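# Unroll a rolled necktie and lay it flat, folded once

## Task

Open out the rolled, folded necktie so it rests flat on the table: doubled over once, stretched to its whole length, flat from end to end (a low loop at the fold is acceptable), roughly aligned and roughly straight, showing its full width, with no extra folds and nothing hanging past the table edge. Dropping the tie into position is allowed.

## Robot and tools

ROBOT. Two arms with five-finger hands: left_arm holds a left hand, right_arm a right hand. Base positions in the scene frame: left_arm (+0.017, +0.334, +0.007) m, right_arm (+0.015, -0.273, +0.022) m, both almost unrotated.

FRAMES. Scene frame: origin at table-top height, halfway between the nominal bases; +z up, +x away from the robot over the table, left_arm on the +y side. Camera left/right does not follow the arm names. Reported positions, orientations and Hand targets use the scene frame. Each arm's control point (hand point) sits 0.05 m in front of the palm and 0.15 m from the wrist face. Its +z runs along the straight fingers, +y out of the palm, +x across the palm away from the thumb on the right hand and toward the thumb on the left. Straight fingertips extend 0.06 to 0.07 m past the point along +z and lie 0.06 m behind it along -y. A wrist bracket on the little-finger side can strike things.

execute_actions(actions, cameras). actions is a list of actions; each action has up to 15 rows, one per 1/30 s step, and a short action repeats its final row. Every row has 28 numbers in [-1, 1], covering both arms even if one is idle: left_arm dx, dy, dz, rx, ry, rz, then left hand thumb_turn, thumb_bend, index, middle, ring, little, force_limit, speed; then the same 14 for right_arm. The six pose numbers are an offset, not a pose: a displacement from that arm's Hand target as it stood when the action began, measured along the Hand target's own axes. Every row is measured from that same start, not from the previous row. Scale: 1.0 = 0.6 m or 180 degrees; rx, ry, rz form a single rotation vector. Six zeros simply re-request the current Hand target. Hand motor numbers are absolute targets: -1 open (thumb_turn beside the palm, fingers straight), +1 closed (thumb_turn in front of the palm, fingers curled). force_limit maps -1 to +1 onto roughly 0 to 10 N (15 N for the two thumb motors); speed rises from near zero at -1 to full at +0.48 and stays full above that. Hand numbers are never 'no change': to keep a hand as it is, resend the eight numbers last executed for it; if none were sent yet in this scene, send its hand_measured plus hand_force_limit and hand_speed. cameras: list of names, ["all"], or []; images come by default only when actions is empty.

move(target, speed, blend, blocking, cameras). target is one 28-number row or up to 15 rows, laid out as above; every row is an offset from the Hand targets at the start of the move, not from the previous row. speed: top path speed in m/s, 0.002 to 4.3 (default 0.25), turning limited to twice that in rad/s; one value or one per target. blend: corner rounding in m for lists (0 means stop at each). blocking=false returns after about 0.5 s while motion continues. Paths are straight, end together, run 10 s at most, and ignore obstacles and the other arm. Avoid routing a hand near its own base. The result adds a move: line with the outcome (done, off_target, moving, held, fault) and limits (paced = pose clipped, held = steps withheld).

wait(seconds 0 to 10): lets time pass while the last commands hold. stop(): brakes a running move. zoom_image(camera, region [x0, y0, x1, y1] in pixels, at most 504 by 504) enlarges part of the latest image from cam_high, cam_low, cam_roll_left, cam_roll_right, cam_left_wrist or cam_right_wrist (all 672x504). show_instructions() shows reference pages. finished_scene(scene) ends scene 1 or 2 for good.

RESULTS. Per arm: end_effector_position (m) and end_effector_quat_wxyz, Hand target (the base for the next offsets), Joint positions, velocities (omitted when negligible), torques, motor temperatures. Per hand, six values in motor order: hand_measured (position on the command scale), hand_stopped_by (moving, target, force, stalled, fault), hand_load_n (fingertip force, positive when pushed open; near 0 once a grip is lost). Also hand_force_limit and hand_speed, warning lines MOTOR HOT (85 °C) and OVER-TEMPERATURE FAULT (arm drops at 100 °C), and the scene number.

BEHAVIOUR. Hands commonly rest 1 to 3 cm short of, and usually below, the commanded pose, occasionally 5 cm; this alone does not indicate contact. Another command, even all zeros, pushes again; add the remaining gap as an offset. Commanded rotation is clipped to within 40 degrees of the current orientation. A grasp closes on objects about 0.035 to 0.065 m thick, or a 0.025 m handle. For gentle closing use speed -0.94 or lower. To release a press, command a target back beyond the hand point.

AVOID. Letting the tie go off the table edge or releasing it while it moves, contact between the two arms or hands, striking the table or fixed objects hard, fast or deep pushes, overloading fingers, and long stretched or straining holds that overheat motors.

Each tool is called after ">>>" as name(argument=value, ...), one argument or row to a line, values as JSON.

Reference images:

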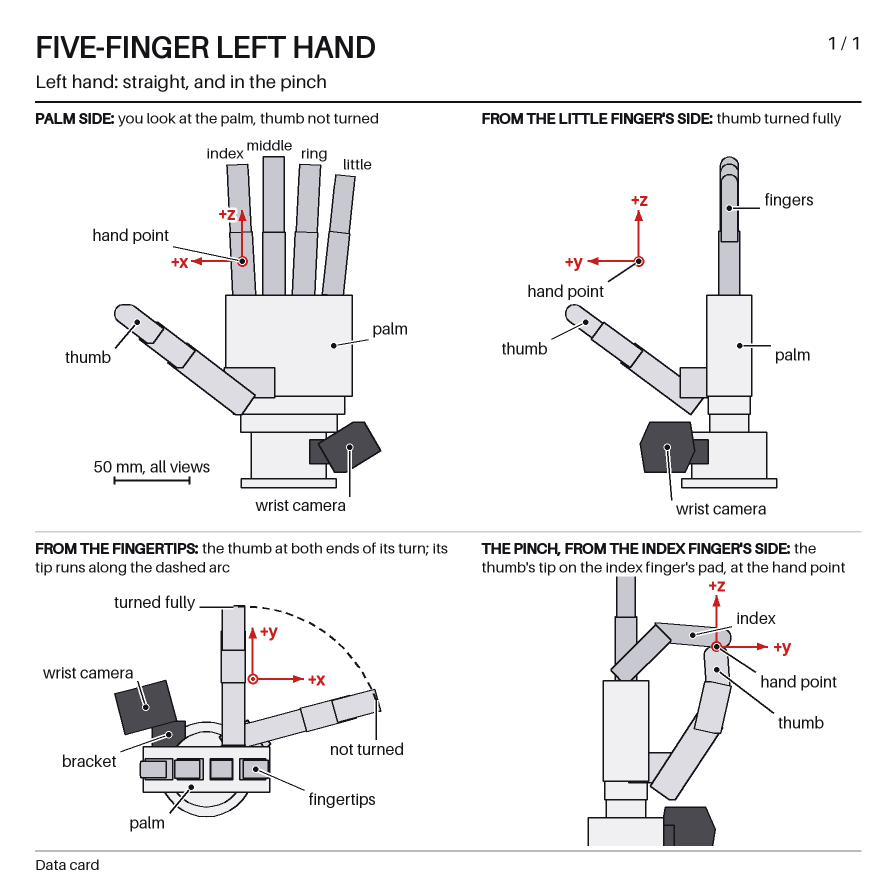

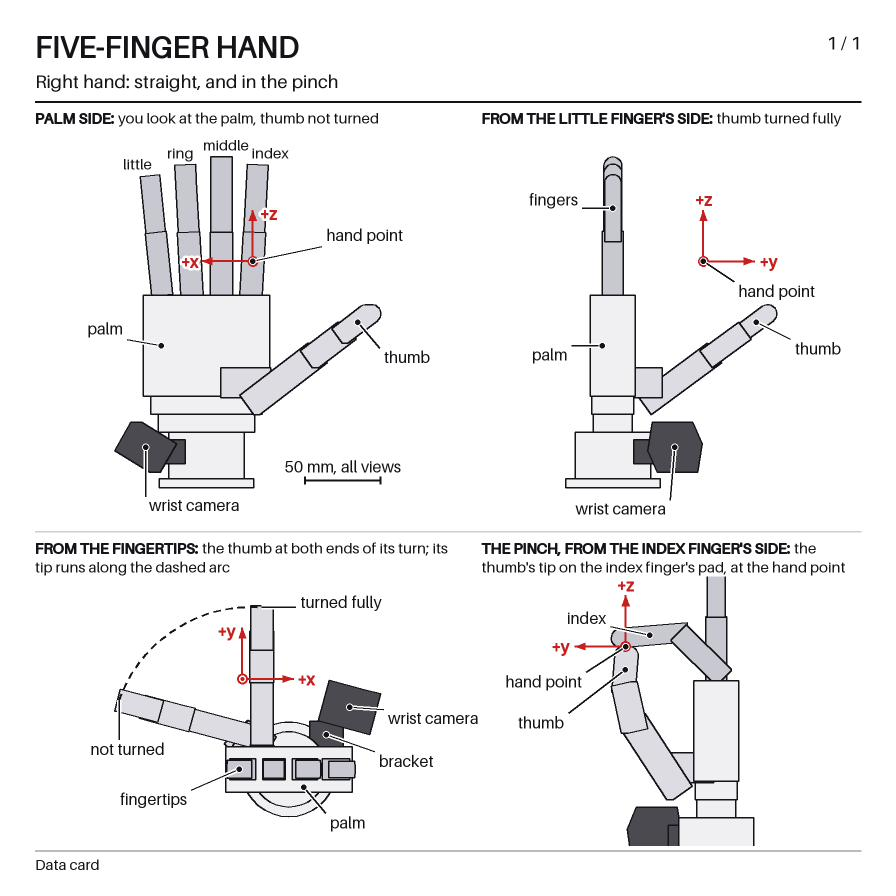

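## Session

>>> execute_actions(
  actions=[],
)

Scene clock: 0.00 s.
left_arm: end_effector_position=(+0.9631, +0.2341, +0.1870) hand_measured=(-1.000, -1.000, -1.000, -1.000, -1.000, -1.000) hand_load_n=(+0.0, +0.0, +0.0, -0.5, +0.0, +0.0) hand_stopped_by=(target, target, target, target, target, target) hand_force_limit=0.00 hand_speed=-0.80 end_effector_quat_wxyz=(-0.303, +0.674, -0.407, +0.537) | right_arm: end_effector_position=(+0.8589, -0.1475, +0.1508) hand_measured=(-1.000, -1.000, -1.000, -1.000, -1.000, -1.000) hand_load_n=(+0.0, +0.0, +0.0, +0.0, +0.0, +0.0) hand_stopped_by=(target, target, target, target, target, target) hand_force_limit=0.00 hand_speed=-0.80 end_effector_quat_wxyz=(-0.536, +0.684, -0.207, +0.451)
Joint positions: left_arm=[-0.053 2.301 2.072 -0.014 -0.019 -0.519] | right_arm=[0.043 2.162 1.594 0.544 -0.553 -0.418]
Joint velocities: within noise
Joint torques (N m): no reading
Motor temperatures (°C): left_arm=[26 35 26 23 24 24] | right_arm=[24 31 22 24 22 22]
Heat: left arm: hottest shoulder 35 °C; right arm: hottest shoulder 31 °C.
Hand target: left_arm +0.9680, +0.2338, +0.1865; -0.304, +0.672, -0.405, +0.540 | right_arm +0.8648, -0.1474, +0.1593; -0.538, +0.679, -0.201, +0.457
camera_calibration:
cam_left_wrist: T_world_to_cam=[[0.256032, 0.206756, 0.944298, -0.466476], [-0.481242, -0.819939, 0.310009, 0.59646], [0.838364, -0.533808, -0.110431, -0.547447], [0, 0, 0, 1]] pos_world=[0.865434, 0.293276, 0.195129]
cam_right_wrist: T_world_to_cam=[[0.363309, -0.50989, -0.779756, -0.266387], [-0.810102, 0.24048, -0.5347, 0.805201], [0.460154, 0.825943, -0.325694, -0.107024], [0, 0, 0, 1]] pos_world=[0.798323, -0.241068, 0.187967]

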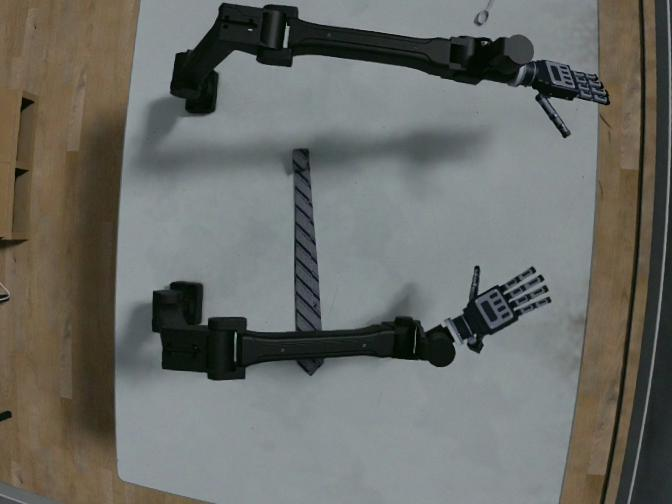

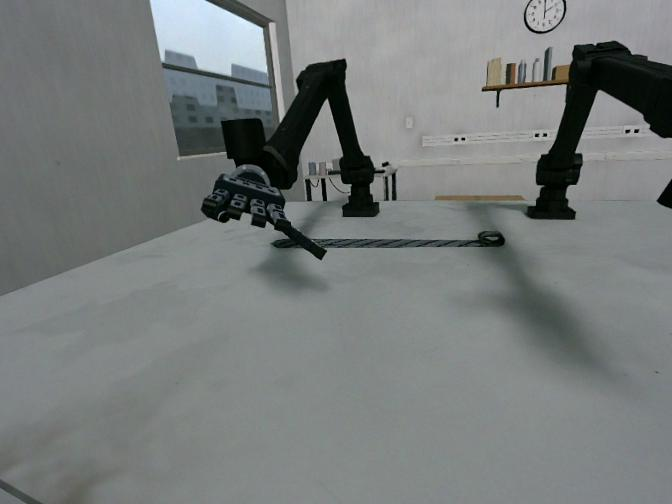

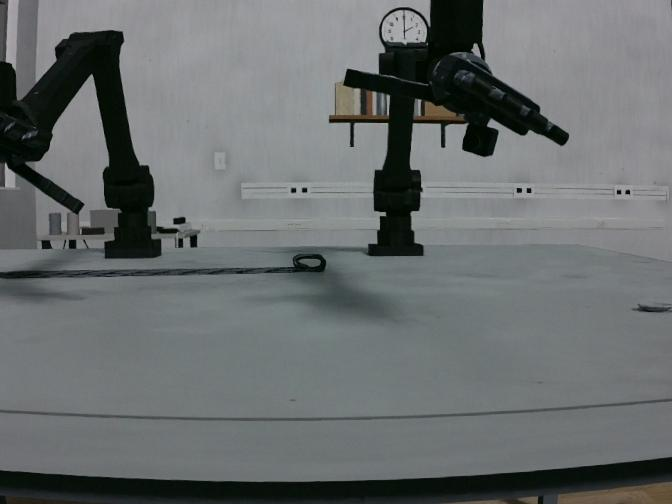

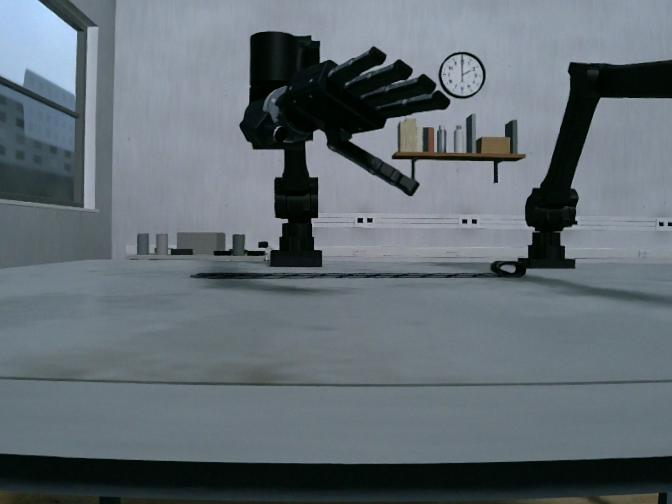

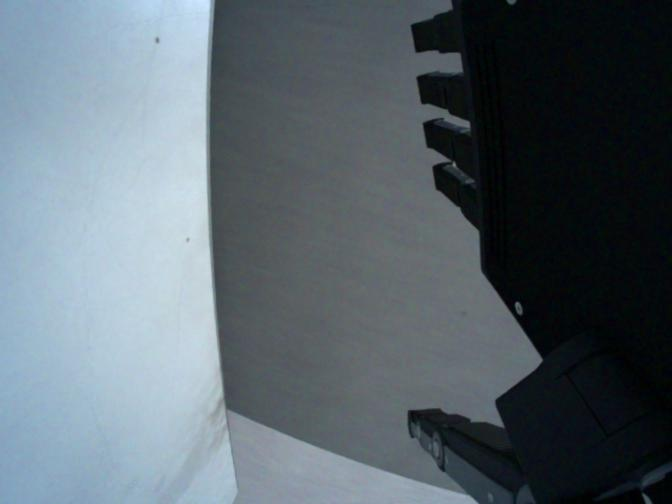

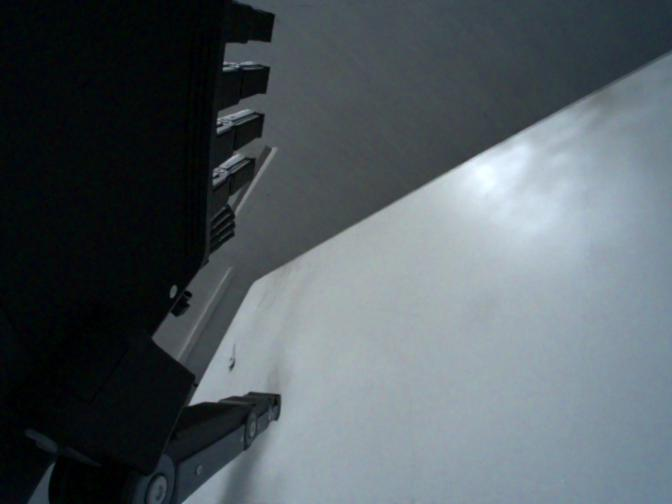

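>>> move(
  target=[0.07,0.028,-0.63,-0.434,0.244,0.54,-1,-1,-1,-1,-1,-1,0,-0.8,0,0,0,0,0,0,-1,-1,-1,-1,-1,-1,0,-0.8],
  speed=0.4,
  cameras=["cam_high","cam_roll_left","cam_roll_right"],
)

>>> zoom_image(
  camera="cam_high",
  region=[262, 120, 342, 200],
)

>>> zoom_image(
  camera="cam_roll_left",
  region=[260, 230, 350, 290],
)

Scene clock: 21.77 s.
left_arm: end_effector_position=(+0.6045, +0.1992, +0.2853) hand_measured=(-1.000, -1.000, -1.000, -1.000, -1.000, -1.000) hand_load_n=(+0.0, +0.0, +0.0, +0.0, +0.0, +0.0) hand_stopped_by=(target, target, target, target, target, target) hand_force_limit=0.00 hand_speed=-0.80 end_effector_quat_wxyz=(+0.080, -0.003, +0.997, -0.019) | right_arm: end_effector_position=(+0.8589, -0.1475, +0.1508) hand_measured=(-1.000, -1.000, -1.000, -1.000, -1.000, -1.000) hand_load_n=(-0.5, +0.0, -0.5, +0.0, +0.0, +0.0) hand_stopped_by=(target, target, target, target, target, target) hand_force_limit=0.00 hand_speed=-0.80 end_effector_quat_wxyz=(-0.536, +0.684, -0.207, +0.451)
Joint positions: left_arm=[-0.312 1.982 2.246 -1.672 -0.012 1.258] | right_arm=[0.043 2.162 1.594 0.544 -0.553 -0.418]
Joint torques (N m): left_arm=[0.03 -19.84 6.57 0.01 -0.14 0.21] | right_arm=[1.14 -19.08 8.83 2.4 0.03 -0.08]
Motor temperatures (°C): left_arm=[26 38 31 23 24 24] | right_arm=[24 33 24 24 22 22]
Heat: left arm: hottest shoulder 38 °C; right arm: hottest shoulder 33 °C.
Hand target: left_arm +0.6006, +0.1998, +0.2801; +0.000, +0.000, +1.000, +0.001 | right_arm +0.8648, -0.1474, +0.1593; -0.538, +0.679, -0.201, +0.457
Off the commanded pose: left_arm 0.007 m, 9 deg | right_arm 0.010 m, 1 deg.
joint sent to its limit (left arm) — joint 4 (wrist pitch), lower limit. The joint targets are off in orientation, not in position.
move: off_target (left_arm)
Images, in order (width x height): cam_high 672x504, cam_roll_left 672x504, cam_roll_right 672x504.

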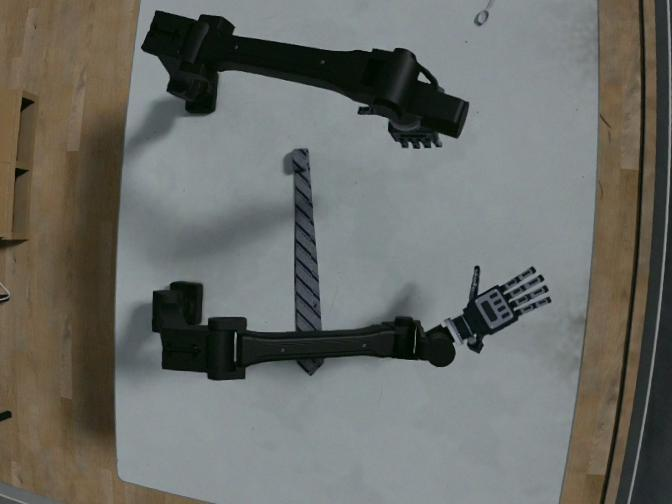

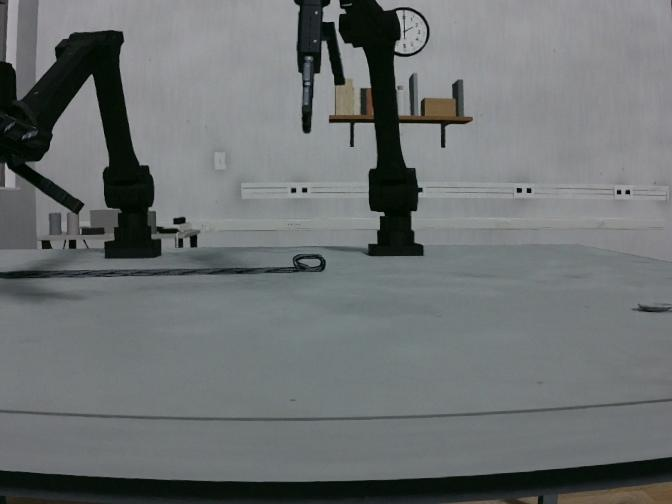

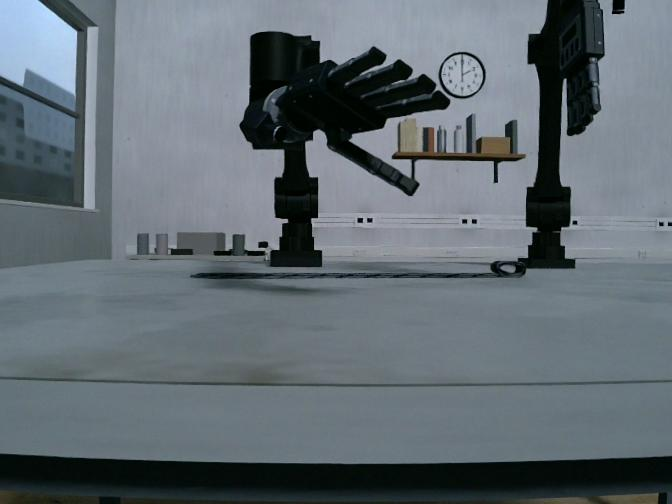

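Scaled by 6.300 from the camera's 672x504 image, which has a finer 960x720 frame.

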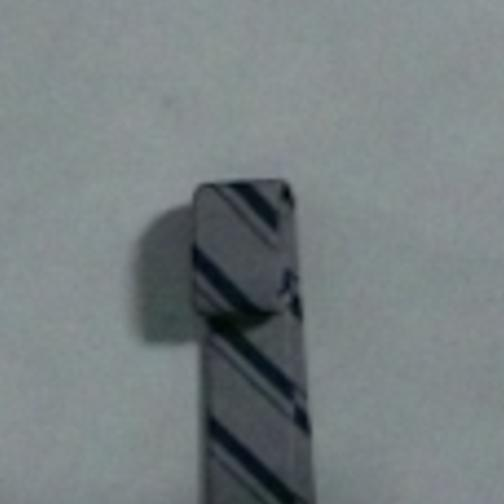

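Scaled by 5.600 from the camera's 672x504 image, which has a finer 960x720 frame.

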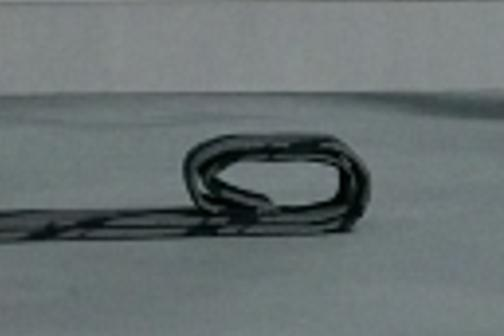

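>>> move(
  target=[
    [0.5,-0.133,0,0,0,0,-1,-1,-1,-1,-1,-1,0,-0.8,0,0,0,0,0,0,-1,-1,-1,-1,-1,-1,0,-0.8],
    [0.5,-0.133,0.3,0,0,0,-1,-1,-1,-1,-1,-1,0,-0.8,0,0,0,0,0,0,-1,-1,-1,-1,-1,-1,0,-0.8],
  ],
  speed=[0.35,0.2],
  cameras=["cam_high","cam_roll_left","cam_left_wrist"],
)

>>> zoom_image(
  camera="cam_high",
  region=[232, 110, 352, 210],
)

>>> zoom_image(
  camera="cam_roll_left",
  region=[230, 200, 350, 290],
)

Scene clock: 30.80 s.
left_arm: end_effector_position=(+0.3025, +0.1189, +0.1085) hand_measured=(-1.000, -1.000, -1.000, -1.000, -1.000, -1.000) hand_load_n=(+0.0, +0.0, +0.0, +0.0, +0.0, +0.0) hand_stopped_by=(target, target, target, target, target, target) hand_force_limit=0.00 hand_speed=-0.80 end_effector_quat_wxyz=(+0.005, +0.007, +1.000, -0.004) | right_arm: end_effector_position=(+0.8589, -0.1475, +0.1508) hand_measured=(-1.000, -1.000, -1.000, -1.000, -1.000, -1.000) hand_load_n=(-0.5, +0.0, +0.0, +0.0, +0.0, +0.0) hand_stopped_by=(target, target, target, target, target, target) hand_force_limit=0.00 hand_speed=-0.80 end_effector_quat_wxyz=(-0.536, +0.684, -0.207, +0.451)
Joint positions: left_arm=[-0.722 1.494 1.112 -1.174 -0.001 0.867] | right_arm=[0.043 2.162 1.594 0.544 -0.553 -0.418]
Joint torques (N m): left_arm=[0.26 -10.17 6.48 0.42 -0.1 -0.04] | right_arm=[1.08 -19.14 8.84 2.43 0.03 -0.08]
Heat: left arm: hottest shoulder 37 °C; right arm: hottest shoulder 33 °C.
Hand target: left_arm +0.3006, +0.1202, +0.0999; +0.000, +0.000, +1.000, +0.001 | right_arm +0.8648, -0.1474, +0.1593; -0.538, +0.679, -0.201, +0.457
Off the commanded pose: left_arm 0.009 m, 1 deg | right_arm 0.010 m, 1 deg.
move: done
camera_calibration:
cam_left_wrist: T_world_to_cam=[[-0.306218, -0.951897, -0.0111084, 0.212145], [-0.822314, 0.258617, 0.50687, 0.161986], [-0.479615, 0.164347, -0.861951, 0.333443], [0, 0, 0, 1]] pos_world=[0.35809, 0.105247, 0.207663]
Images, in order (width x height): cam_high 672x504, cam_roll_left 672x504, cam_left_wrist 672x504.

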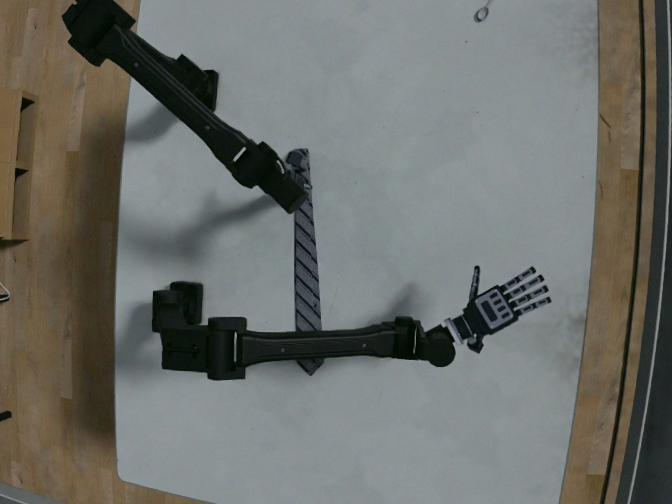

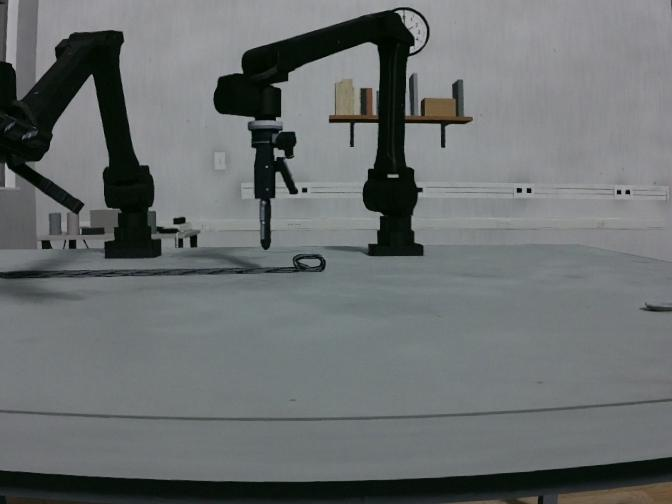

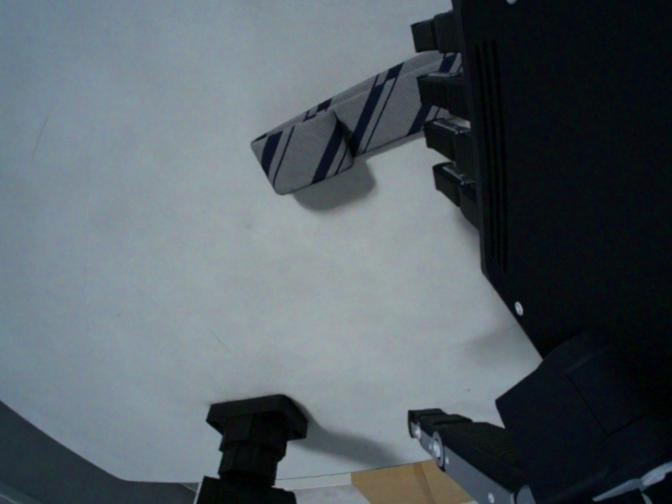

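Scaled by 4.200 from the camera's 672x504 image, which has a finer 960x720 frame.

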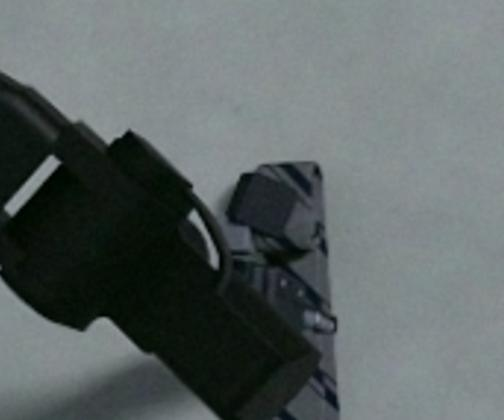

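Scaled by 4.200 from the camera's 672x504 image, which has a finer 960x720 frame.

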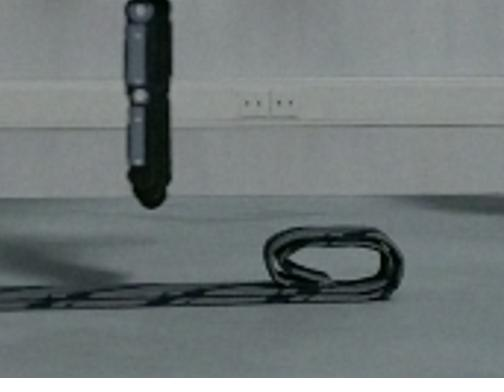

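>>> move(
  target=[
    [-0.017,0,0.04,0,0,0,-1,-1,-1,-1,-1,-1,0,-0.8,0,0,0,0,0,0,-1,-1,-1,-1,-1,-1,0,-0.8],
    [0.01,0.28,0.04,0,0,0,-1,-1,-1,-1,-1,-1,0,-0.8,0,0,0,0,0,0,-1,-1,-1,-1,-1,-1,0,-0.8],
  ],
  speed=[0.12,0.08],
  cameras=["cam_high","cam_roll_left","cam_low"],
)

>>> zoom_image(
  camera="cam_roll_left",
  region=[230, 200, 430, 290],
)

>>> zoom_image(
  camera="cam_high",
  region=[232, 50, 352, 170],
)

Scene clock: 40.90 s.
left_arm: end_effector_position=(+0.2979, +0.2825, +0.0783) hand_measured=(-1.000, -1.000, -1.000, -1.000, -1.000, -1.000) hand_load_n=(+0.0, +0.0, +0.0, +0.0, +0.0, +0.5) hand_stopped_by=(target, target, target, target, target, target) hand_force_limit=0.00 hand_speed=-0.80 end_effector_quat_wxyz=(+0.000, -0.001, +1.000, +0.001) | right_arm: end_effector_position=(+0.8589, -0.1475, +0.1508) hand_measured=(-1.000, -1.000, -1.000, -1.000, -1.000, -1.000) hand_load_n=(-0.5, +0.0, +0.0, +0.0, +0.0, +0.0) hand_stopped_by=(target, target, target, target, target, target) hand_force_limit=0.00 hand_speed=-0.80 end_effector_quat_wxyz=(-0.536, +0.684, -0.207, +0.451)
Joint positions: left_arm=[-0.347 1.314 0.84 -1.097 -0.001 1.227] | right_arm=[0.043 2.162 1.594 0.544 -0.553 -0.418]
Joint torques (N m): left_arm=[1.14 -8.88 5.74 0.21 -0.11 0.2] | right_arm=[1.14 -19.14 8.81 2.4 0.03 -0.08]
Heat: left arm: hottest shoulder 37 °C; right arm: hottest shoulder 34 °C.
Hand target: left_arm +0.2945, +0.2882, +0.0762; +0.000, +0.000, +1.000, +0.001 | right_arm +0.8648, -0.1474, +0.1593; -0.538, +0.679, -0.201, +0.457
Off the commanded pose: left_arm 0.007 m, 0 deg | right_arm 0.010 m, 1 deg.
move: done
Images, in order (width x height): cam_high 672x504, cam_low 672x504, cam_roll_left 672x504.

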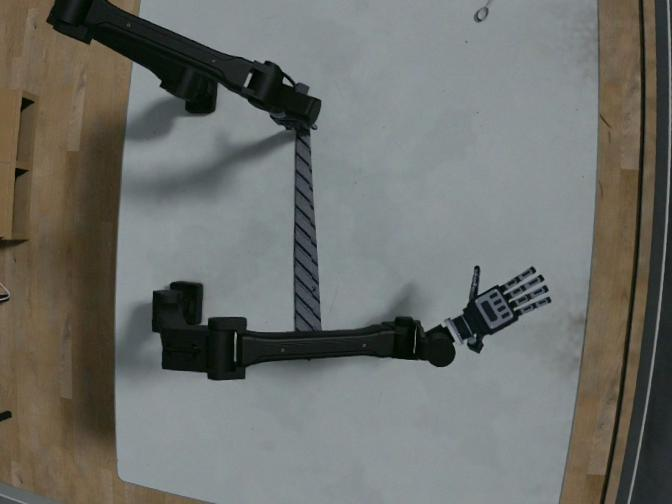

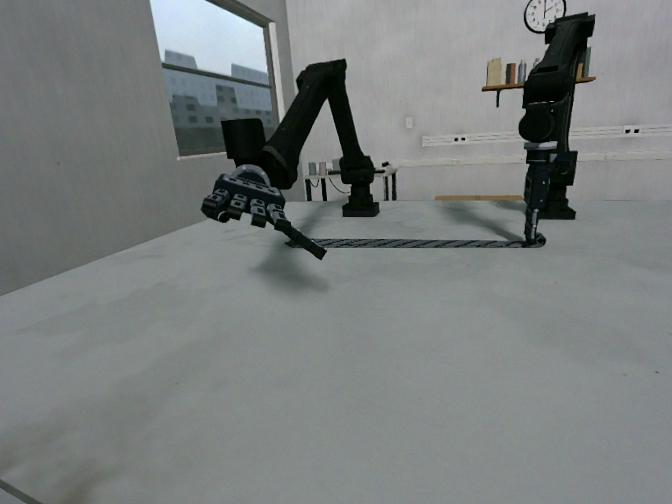

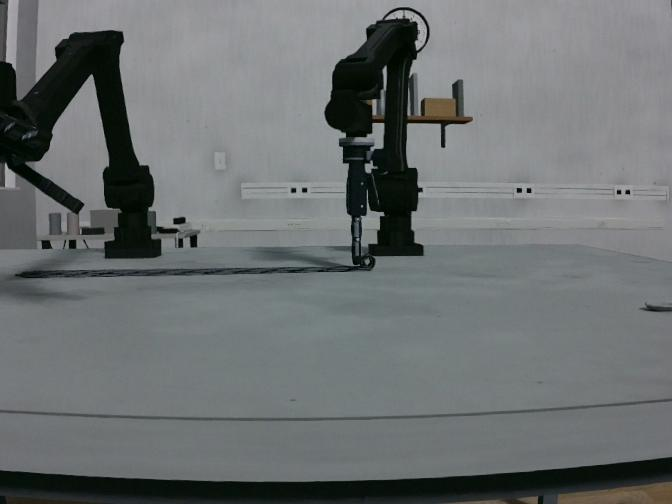

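Scaled by 2.520 from the camera's 672x504 image, which has a finer 960x720 frame.

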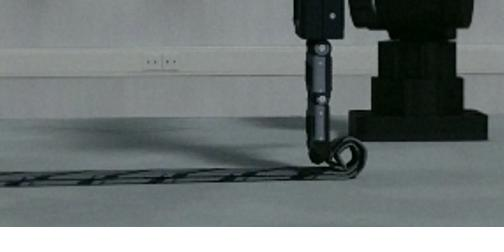

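Scaled by 4.200 from the camera's 672x504 image, which has a finer 960x720 frame.

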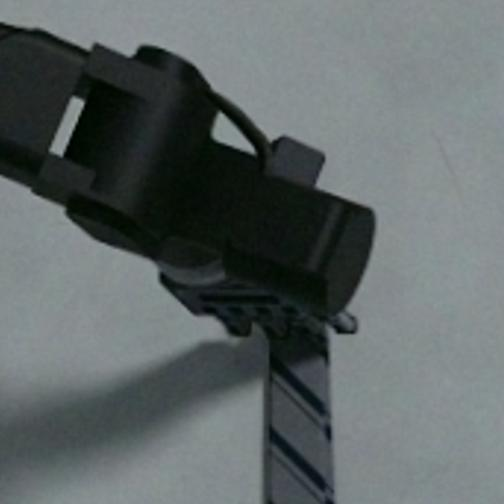

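>>> move(
  target=[
    [0.02,0.2,0,0,0,0,-1,-1,-1,-1,-1,-1,0,-0.8,0,0,0,0,0,0,-1,-1,-1,-1,-1,-1,0,-0.8],
  ],
  speed=0.08,
  cameras=["cam_high","cam_roll_left"],
)

>>> zoom_image(
  camera="cam_roll_left",
  region=[300, 200, 500, 300],
)

>>> zoom_image(
  camera="cam_high",
  region=[232, 20, 352, 140],
)

Scene clock: 45.97 s.
left_arm: end_effector_position=(+0.2912, +0.4046, +0.0784) hand_measured=(-1.000, -1.000, -1.000, -1.000, -1.000, -1.000) hand_load_n=(+0.0, -0.5, +0.0, +0.0, +0.0, +0.0) hand_stopped_by=(target, target, target, target, target, target) hand_force_limit=0.00 hand_speed=-0.80 end_effector_quat_wxyz=(+0.006, -0.001, +1.000, +0.001) | right_arm: end_effector_position=(+0.8589, -0.1475, +0.1508) hand_measured=(-1.000, -1.000, -1.000, -1.000, -1.000, -1.000) hand_load_n=(+0.0, +0.0, +0.0, +0.0, +0.0, +0.0) hand_stopped_by=(target, target, target, target, target, target) hand_force_limit=0.00 hand_speed=-0.80 end_effector_quat_wxyz=(-0.536, +0.684, -0.207, +0.451)
Joint positions: left_arm=[0.031 1.233 0.77 -1.097 -0.001 1.605] | right_arm=[0.043 2.162 1.594 0.544 -0.553 -0.418]
Joint torques (N m): left_arm=[1.14 -7.77 5.79 -0.29 -0.1 0.21] | right_arm=[1.14 -19.14 8.83 2.41 0.02 -0.08]
Heat: left arm: hottest shoulder 37 °C; right arm: hottest shoulder 34 °C.
Hand target: left_arm +0.2826, +0.4082, +0.0765; +0.000, +0.000, +1.000, +0.001 | right_arm +0.8648, -0.1474, +0.1593; -0.538, +0.679, -0.201, +0.457
Off the commanded pose: left_arm 0.010 m, 1 deg | right_arm 0.010 m, 1 deg.
move: done
Images, in order (width x height): cam_high 672x504, cam_roll_left 672x504.

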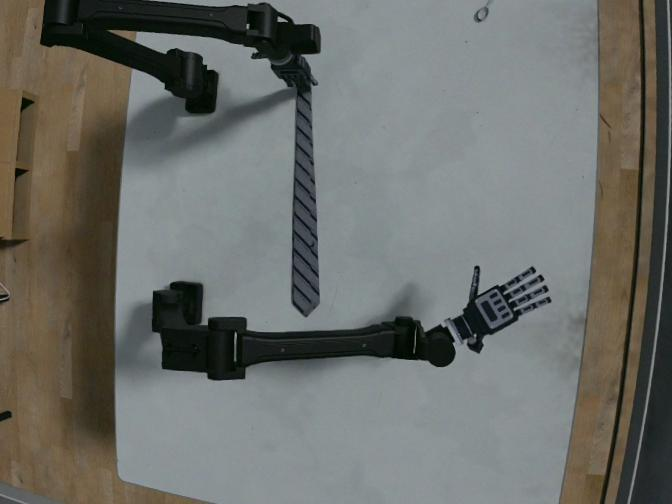

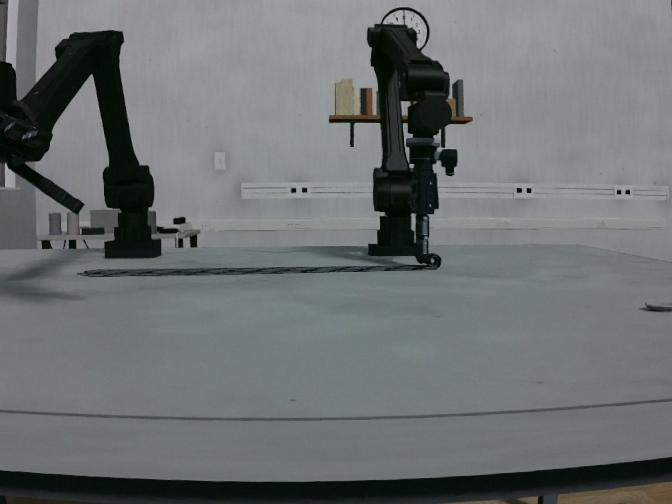

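Scaled by 2.520 from the camera's 672x504 image, which has a finer 960x720 frame.

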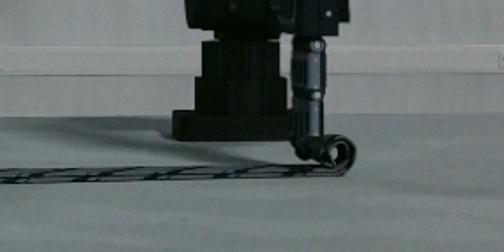

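Scaled by 4.200 from the camera's 672x504 image, which has a finer 960x720 frame.

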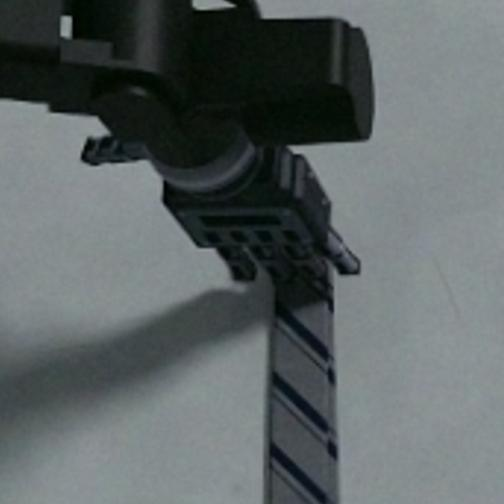

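>>> move(
  target=[
    [0,-0.02,-0.08,0,0,0,-1,-1,-1,-1,-1,-1,0,-0.8,0,0,0,0,0,0,-1,-1,-1,-1,-1,-1,0,-0.8],
    [0,-0.2,-0.25,0,0,0,-1,-1,-1,-1,-1,-1,0,-0.8,0,0,0,0,0,0,-1,-1,-1,-1,-1,-1,0,-0.8],
  ],
  blend=[0.03,0],
  cameras=["cam_high","cam_roll_left","cam_low","cam_left_wrist"],
)

>>> zoom_image(
  camera="cam_roll_left",
  region=[390, 240, 460, 285],
)

>>> zoom_image(
  camera="cam_high",
  region=[252, 40, 352, 140],
)

>>> zoom_image(
  camera="cam_low",
  region=[510, 210, 630, 270],
)

Scene clock: 53.67 s.
left_arm: end_effector_position=(+0.2724, +0.2940, +0.2159) hand_measured=(-1.000, -1.000, -1.000, -1.000, -1.000, -1.000) hand_load_n=(+0.0, +0.0, +0.0, +0.0, +0.0, -0.5) hand_stopped_by=(target, target, target, target, target, target) hand_force_limit=0.00 hand_speed=-0.80 end_effector_quat_wxyz=(-0.006, +0.003, +1.000, +0.002) | right_arm: end_effector_position=(+0.8589, -0.1475, +0.1508) hand_measured=(-1.000, -1.000, -1.000, -1.000, -1.000, -1.000) hand_load_n=(+0.0, +0.0, +0.0, +0.0, +0.0, +0.0) hand_stopped_by=(target, target, target, target, target, target) hand_force_limit=0.00 hand_speed=-0.80 end_effector_quat_wxyz=(-0.536, +0.684, -0.207, +0.451)
Joint positions: left_arm=[-0.339 1.14 1.071 -1.515 0.001 1.241] | right_arm=[0.043 2.162 1.594 0.544 -0.553 -0.418]
Joint torques (N m): left_arm=[-0.44 -4.78 10.86 -0.53 -0.13 -0.04] | right_arm=[1.08 -19.08 8.83 2.41 0.03 -0.08]
Heat: left arm: hottest shoulder 36 °C; right arm: hottest shoulder 34 °C.
Hand target: left_arm +0.2825, +0.2879, +0.2261; +0.000, +0.000, +1.000, +0.001 | right_arm +0.8648, -0.1474, +0.1593; -0.538, +0.679, -0.201, +0.457
Off the commanded pose: left_arm 0.016 m, 1 deg | right_arm 0.010 m, 1 deg.
move: off_target (left_arm); blend cut to 0.0248 m at target 1
camera_calibration:
cam_left_wrist: T_world_to_cam=[[-0.298977, -0.954128, -0.0159055, 0.37062], [-0.811938, 0.245594, 0.529566, 0.033662], [-0.501368, 0.171242, -0.848119, 0.383645], [0, 0, 0, 1]] pos_world=[0.330486, 0.279655, 0.313446]
Images, in order (width x height): cam_high 672x504, cam_low 672x504, cam_roll_left 672x504, cam_left_wrist 672x504.

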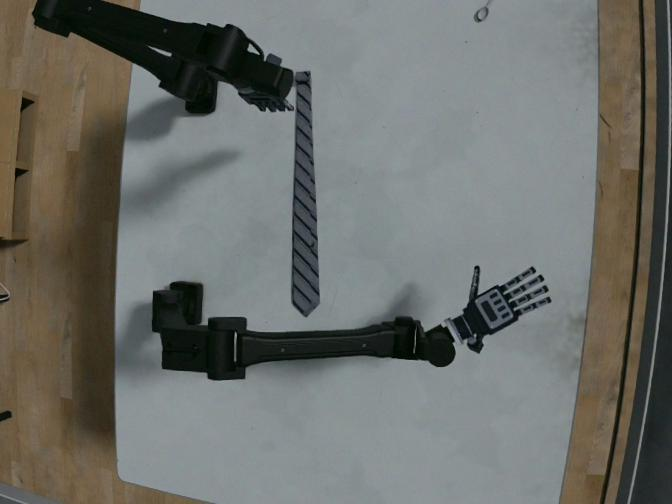

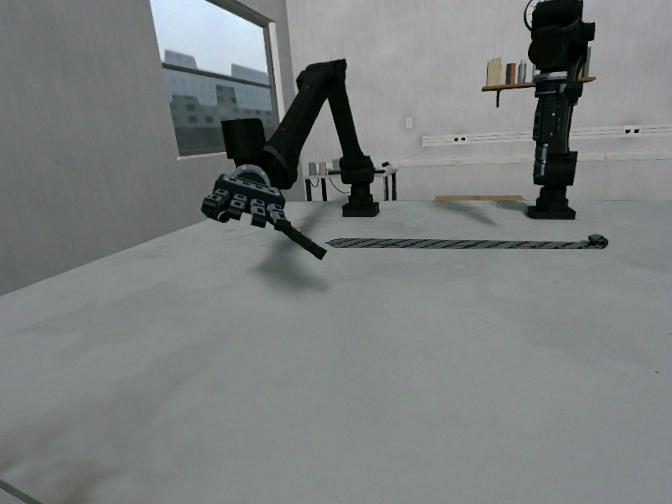

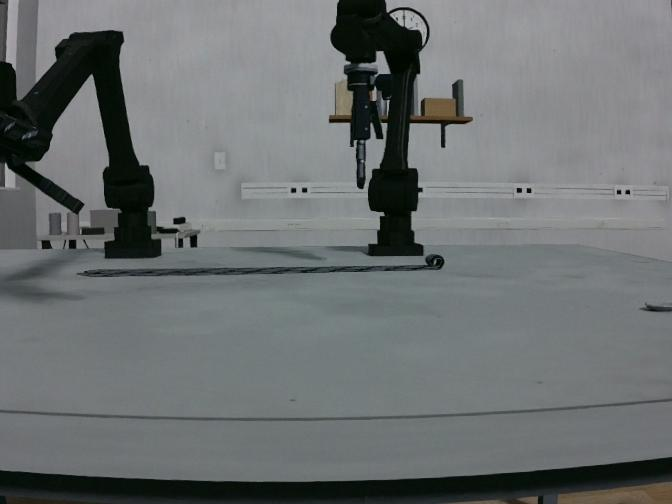

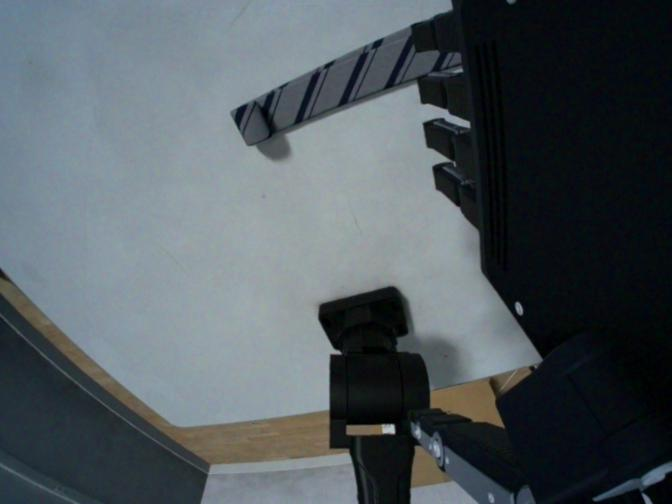

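Scaled by 7.200 from the camera's 672x504 image, which has a finer 960x720 frame.

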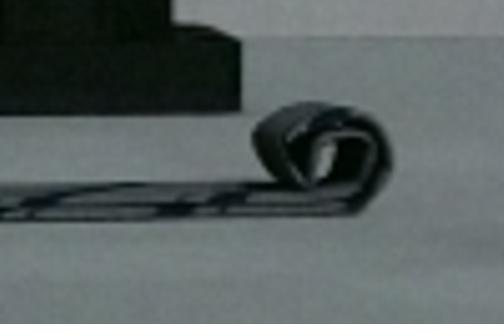

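Scaled by 5.040 from the camera's 672x504 image, which has a finer 960x720 frame.

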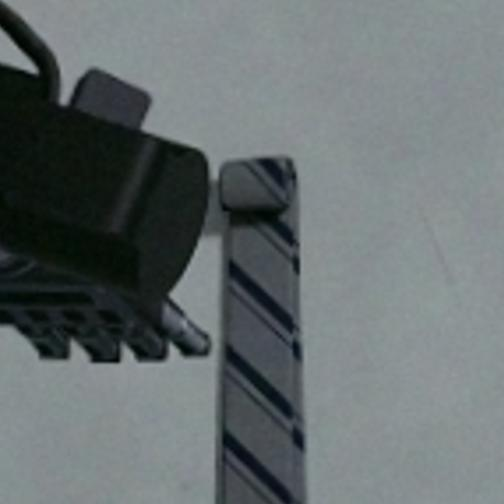

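Scaled by 4.200 from the camera's 672x504 image, which has a finer 960x720 frame.

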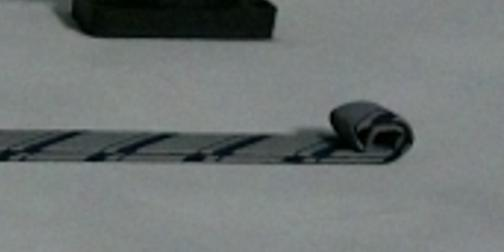

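>>> move(
  target=[0,0,0,0,0,0,-1,-1,-1,-1,-1,-1,0,-0.8,-0.10,-0.30,-0.488,-0.407,0.479,0.604,-1,-1,-1,-1,-1,-1,0,-0.8],
  speed=0.4,
)

Scene clock: 70.90 s.
left_arm: end_effector_position=(+0.2724, +0.2940, +0.2159) hand_measured=(-1.000, -1.000, -1.000, -1.000, -1.000, -1.000) hand_load_n=(+0.0, +0.0, +0.0, +0.0, +0.0, +0.0) hand_stopped_by=(target, target, target, target, target, target) hand_force_limit=0.00 hand_speed=-0.80 end_effector_quat_wxyz=(-0.006, +0.002, +1.000, +0.002) | right_arm: end_effector_position=(+0.5395, -0.1995, +0.2909) hand_measured=(-1.000, -1.000, -1.000, -1.000, -1.000, -1.000) hand_load_n=(+0.0, +0.0, +0.0, +0.0, +0.0, +0.0) hand_stopped_by=(target, target, target, target, target, target) hand_force_limit=0.00 hand_speed=-0.80 end_effector_quat_wxyz=(-0.009, -0.006, +1.000, -0.002)
Joint positions: left_arm=[-0.339 1.14 1.071 -1.515 0.001 1.24] | right_arm=[0.047 1.65 1.742 -1.681 0.003 1.587]
Joint torques (N m): left_arm=[-0.44 -4.78 10.88 -0.5 -0.14 -0.04] | right_arm=[0.97 -11.52 10.56 -0.09 -0.15 0.03]
Heat: left arm: hottest shoulder 36 °C; right arm: hottest shoulder 35 °C.
Hand target: left_arm +0.2825, +0.2879, +0.2261; +0.000, +0.000, +1.000, +0.001 | right_arm +0.5502, -0.2001, +0.3006; -0.001, +0.001, +1.000, +0.000
Off the commanded pose: left_arm 0.016 m, 1 deg | right_arm 0.014 m, 1 deg.
move: off_target (left_arm, right_arm)

>>> move(
  target=[
    [0,0.09,0,0,0,0,-1,-1,-1,-1,-1,-1,0,-0.8,0.27,0.183,0.251,0,0,0,-1,-1,-1,-1,-1,-1,0,-0.8],
    [0,0.1,0.15,0,0,0,-1,-1,-1,-1,-1,-1,0,-0.8,0.27,0.183,0.396,0,0,0,-1,-1,-1,-1,-1,-1,0,-0.8],
  ],
  speed=[0.35,0.1],
  cameras=["cam_high","cam_roll_left","cam_right_wrist"],
)

>>> zoom_image(
  camera="cam_roll_left",
  region=[80, 200, 280, 300],
)

>>> zoom_image(
  camera="cam_roll_left",
  region=[350, 200, 470, 290],
)

Scene clock: 79.67 s.
left_arm: end_effector_position=(+0.2842, +0.3431, +0.1462) hand_measured=(-1.000, -1.000, -1.000, -1.000, -1.000, -1.000) hand_load_n=(+0.0, +0.0, +0.0, +0.0, +0.0, +0.0) hand_stopped_by=(target, target, target, target, target, target) hand_force_limit=0.00 hand_speed=-0.80 end_effector_quat_wxyz=(+0.011, +0.001, +1.000, -0.001) | right_arm: end_effector_position=(+0.3867, -0.0881, +0.0735) hand_measured=(-1.000, -1.000, -1.000, -1.000, -1.000, -1.000) hand_load_n=(+0.0, +0.0, +0.0, +0.0, +0.0, +0.0) hand_stopped_by=(target, target, target, target, target, target) hand_force_limit=0.00 hand_speed=-0.80 end_effector_quat_wxyz=(+0.003, -0.006, +1.000, +0.003)
Joint positions: left_arm=[-0.174 1.142 0.891 -1.297 -0.003 1.404] | right_arm=[0.367 1.425 0.886 -1.024 -0.003 1.908]
Joint torques (N m): left_arm=[1.49 -4.6 6.56 0.49 -0.03 0.2] | right_arm=[0.85 -6.59 5.61 1.25 0.07 0.03]
Heat: left arm: hottest shoulder 35 °C; right arm: hottest shoulder 35 °C.
Hand target: left_arm +0.2826, +0.3482, +0.1363; +0.000, +0.000, +1.000, +0.001 | right_arm +0.3881, -0.0899, +0.0634; -0.001, +0.001, +1.000, +0.000
Off the commanded pose: left_arm 0.011 m, 1 deg | right_arm 0.010 m, 1 deg.
move: off_target (left_arm)
camera_calibration:
cam_right_wrist: T_world_to_cam=[[-0.2779, 0.959852, -0.0381556, 0.198214], [0.800746, 0.253411, 0.54276, -0.33385], [0.530638, 0.12028, -0.839021, -0.0157478], [0, 0, 0, 1]] pos_world=[0.330769, -0.103761, 0.17555]
Images, in order (width x height): cam_high 672x504, cam_roll_left 672x504, cam_right_wrist 672x504.

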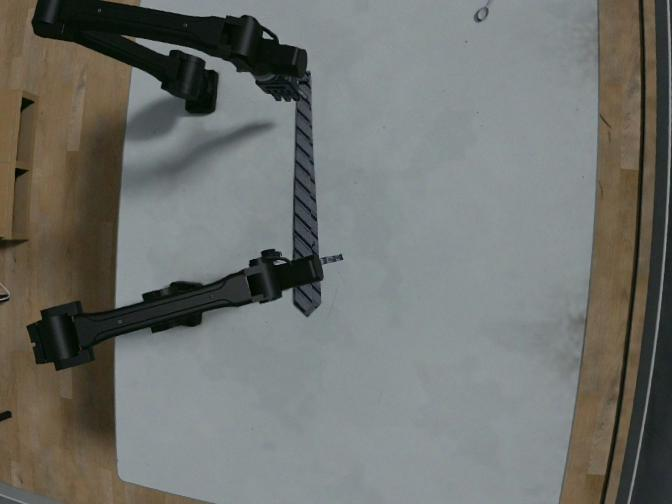

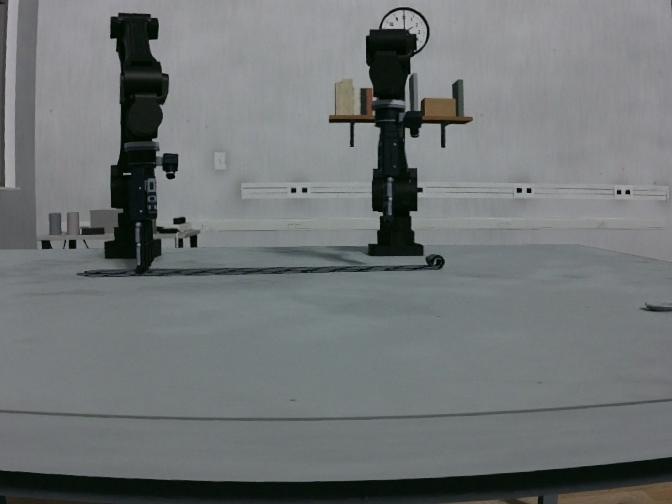

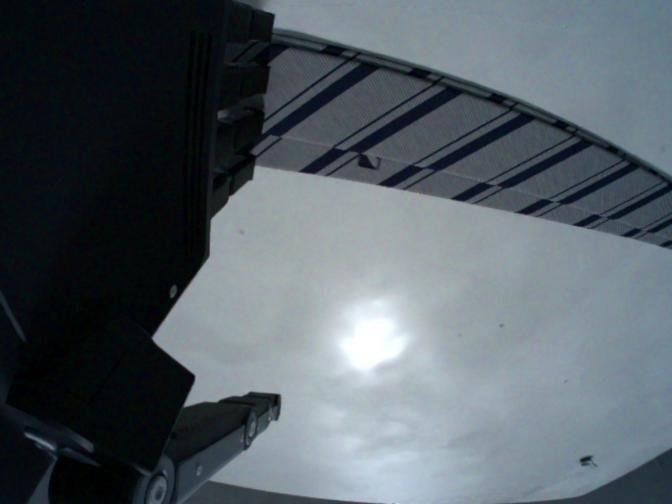

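Scaled by 2.520 from the camera's 672x504 image, which has a finer 960x720 frame.

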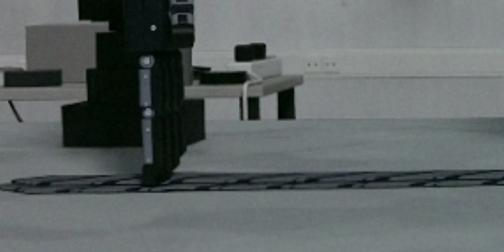

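Scaled by 4.200 from the camera's 672x504 image, which has a finer 960x720 frame.

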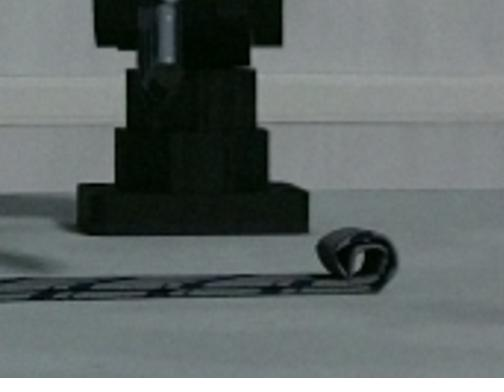

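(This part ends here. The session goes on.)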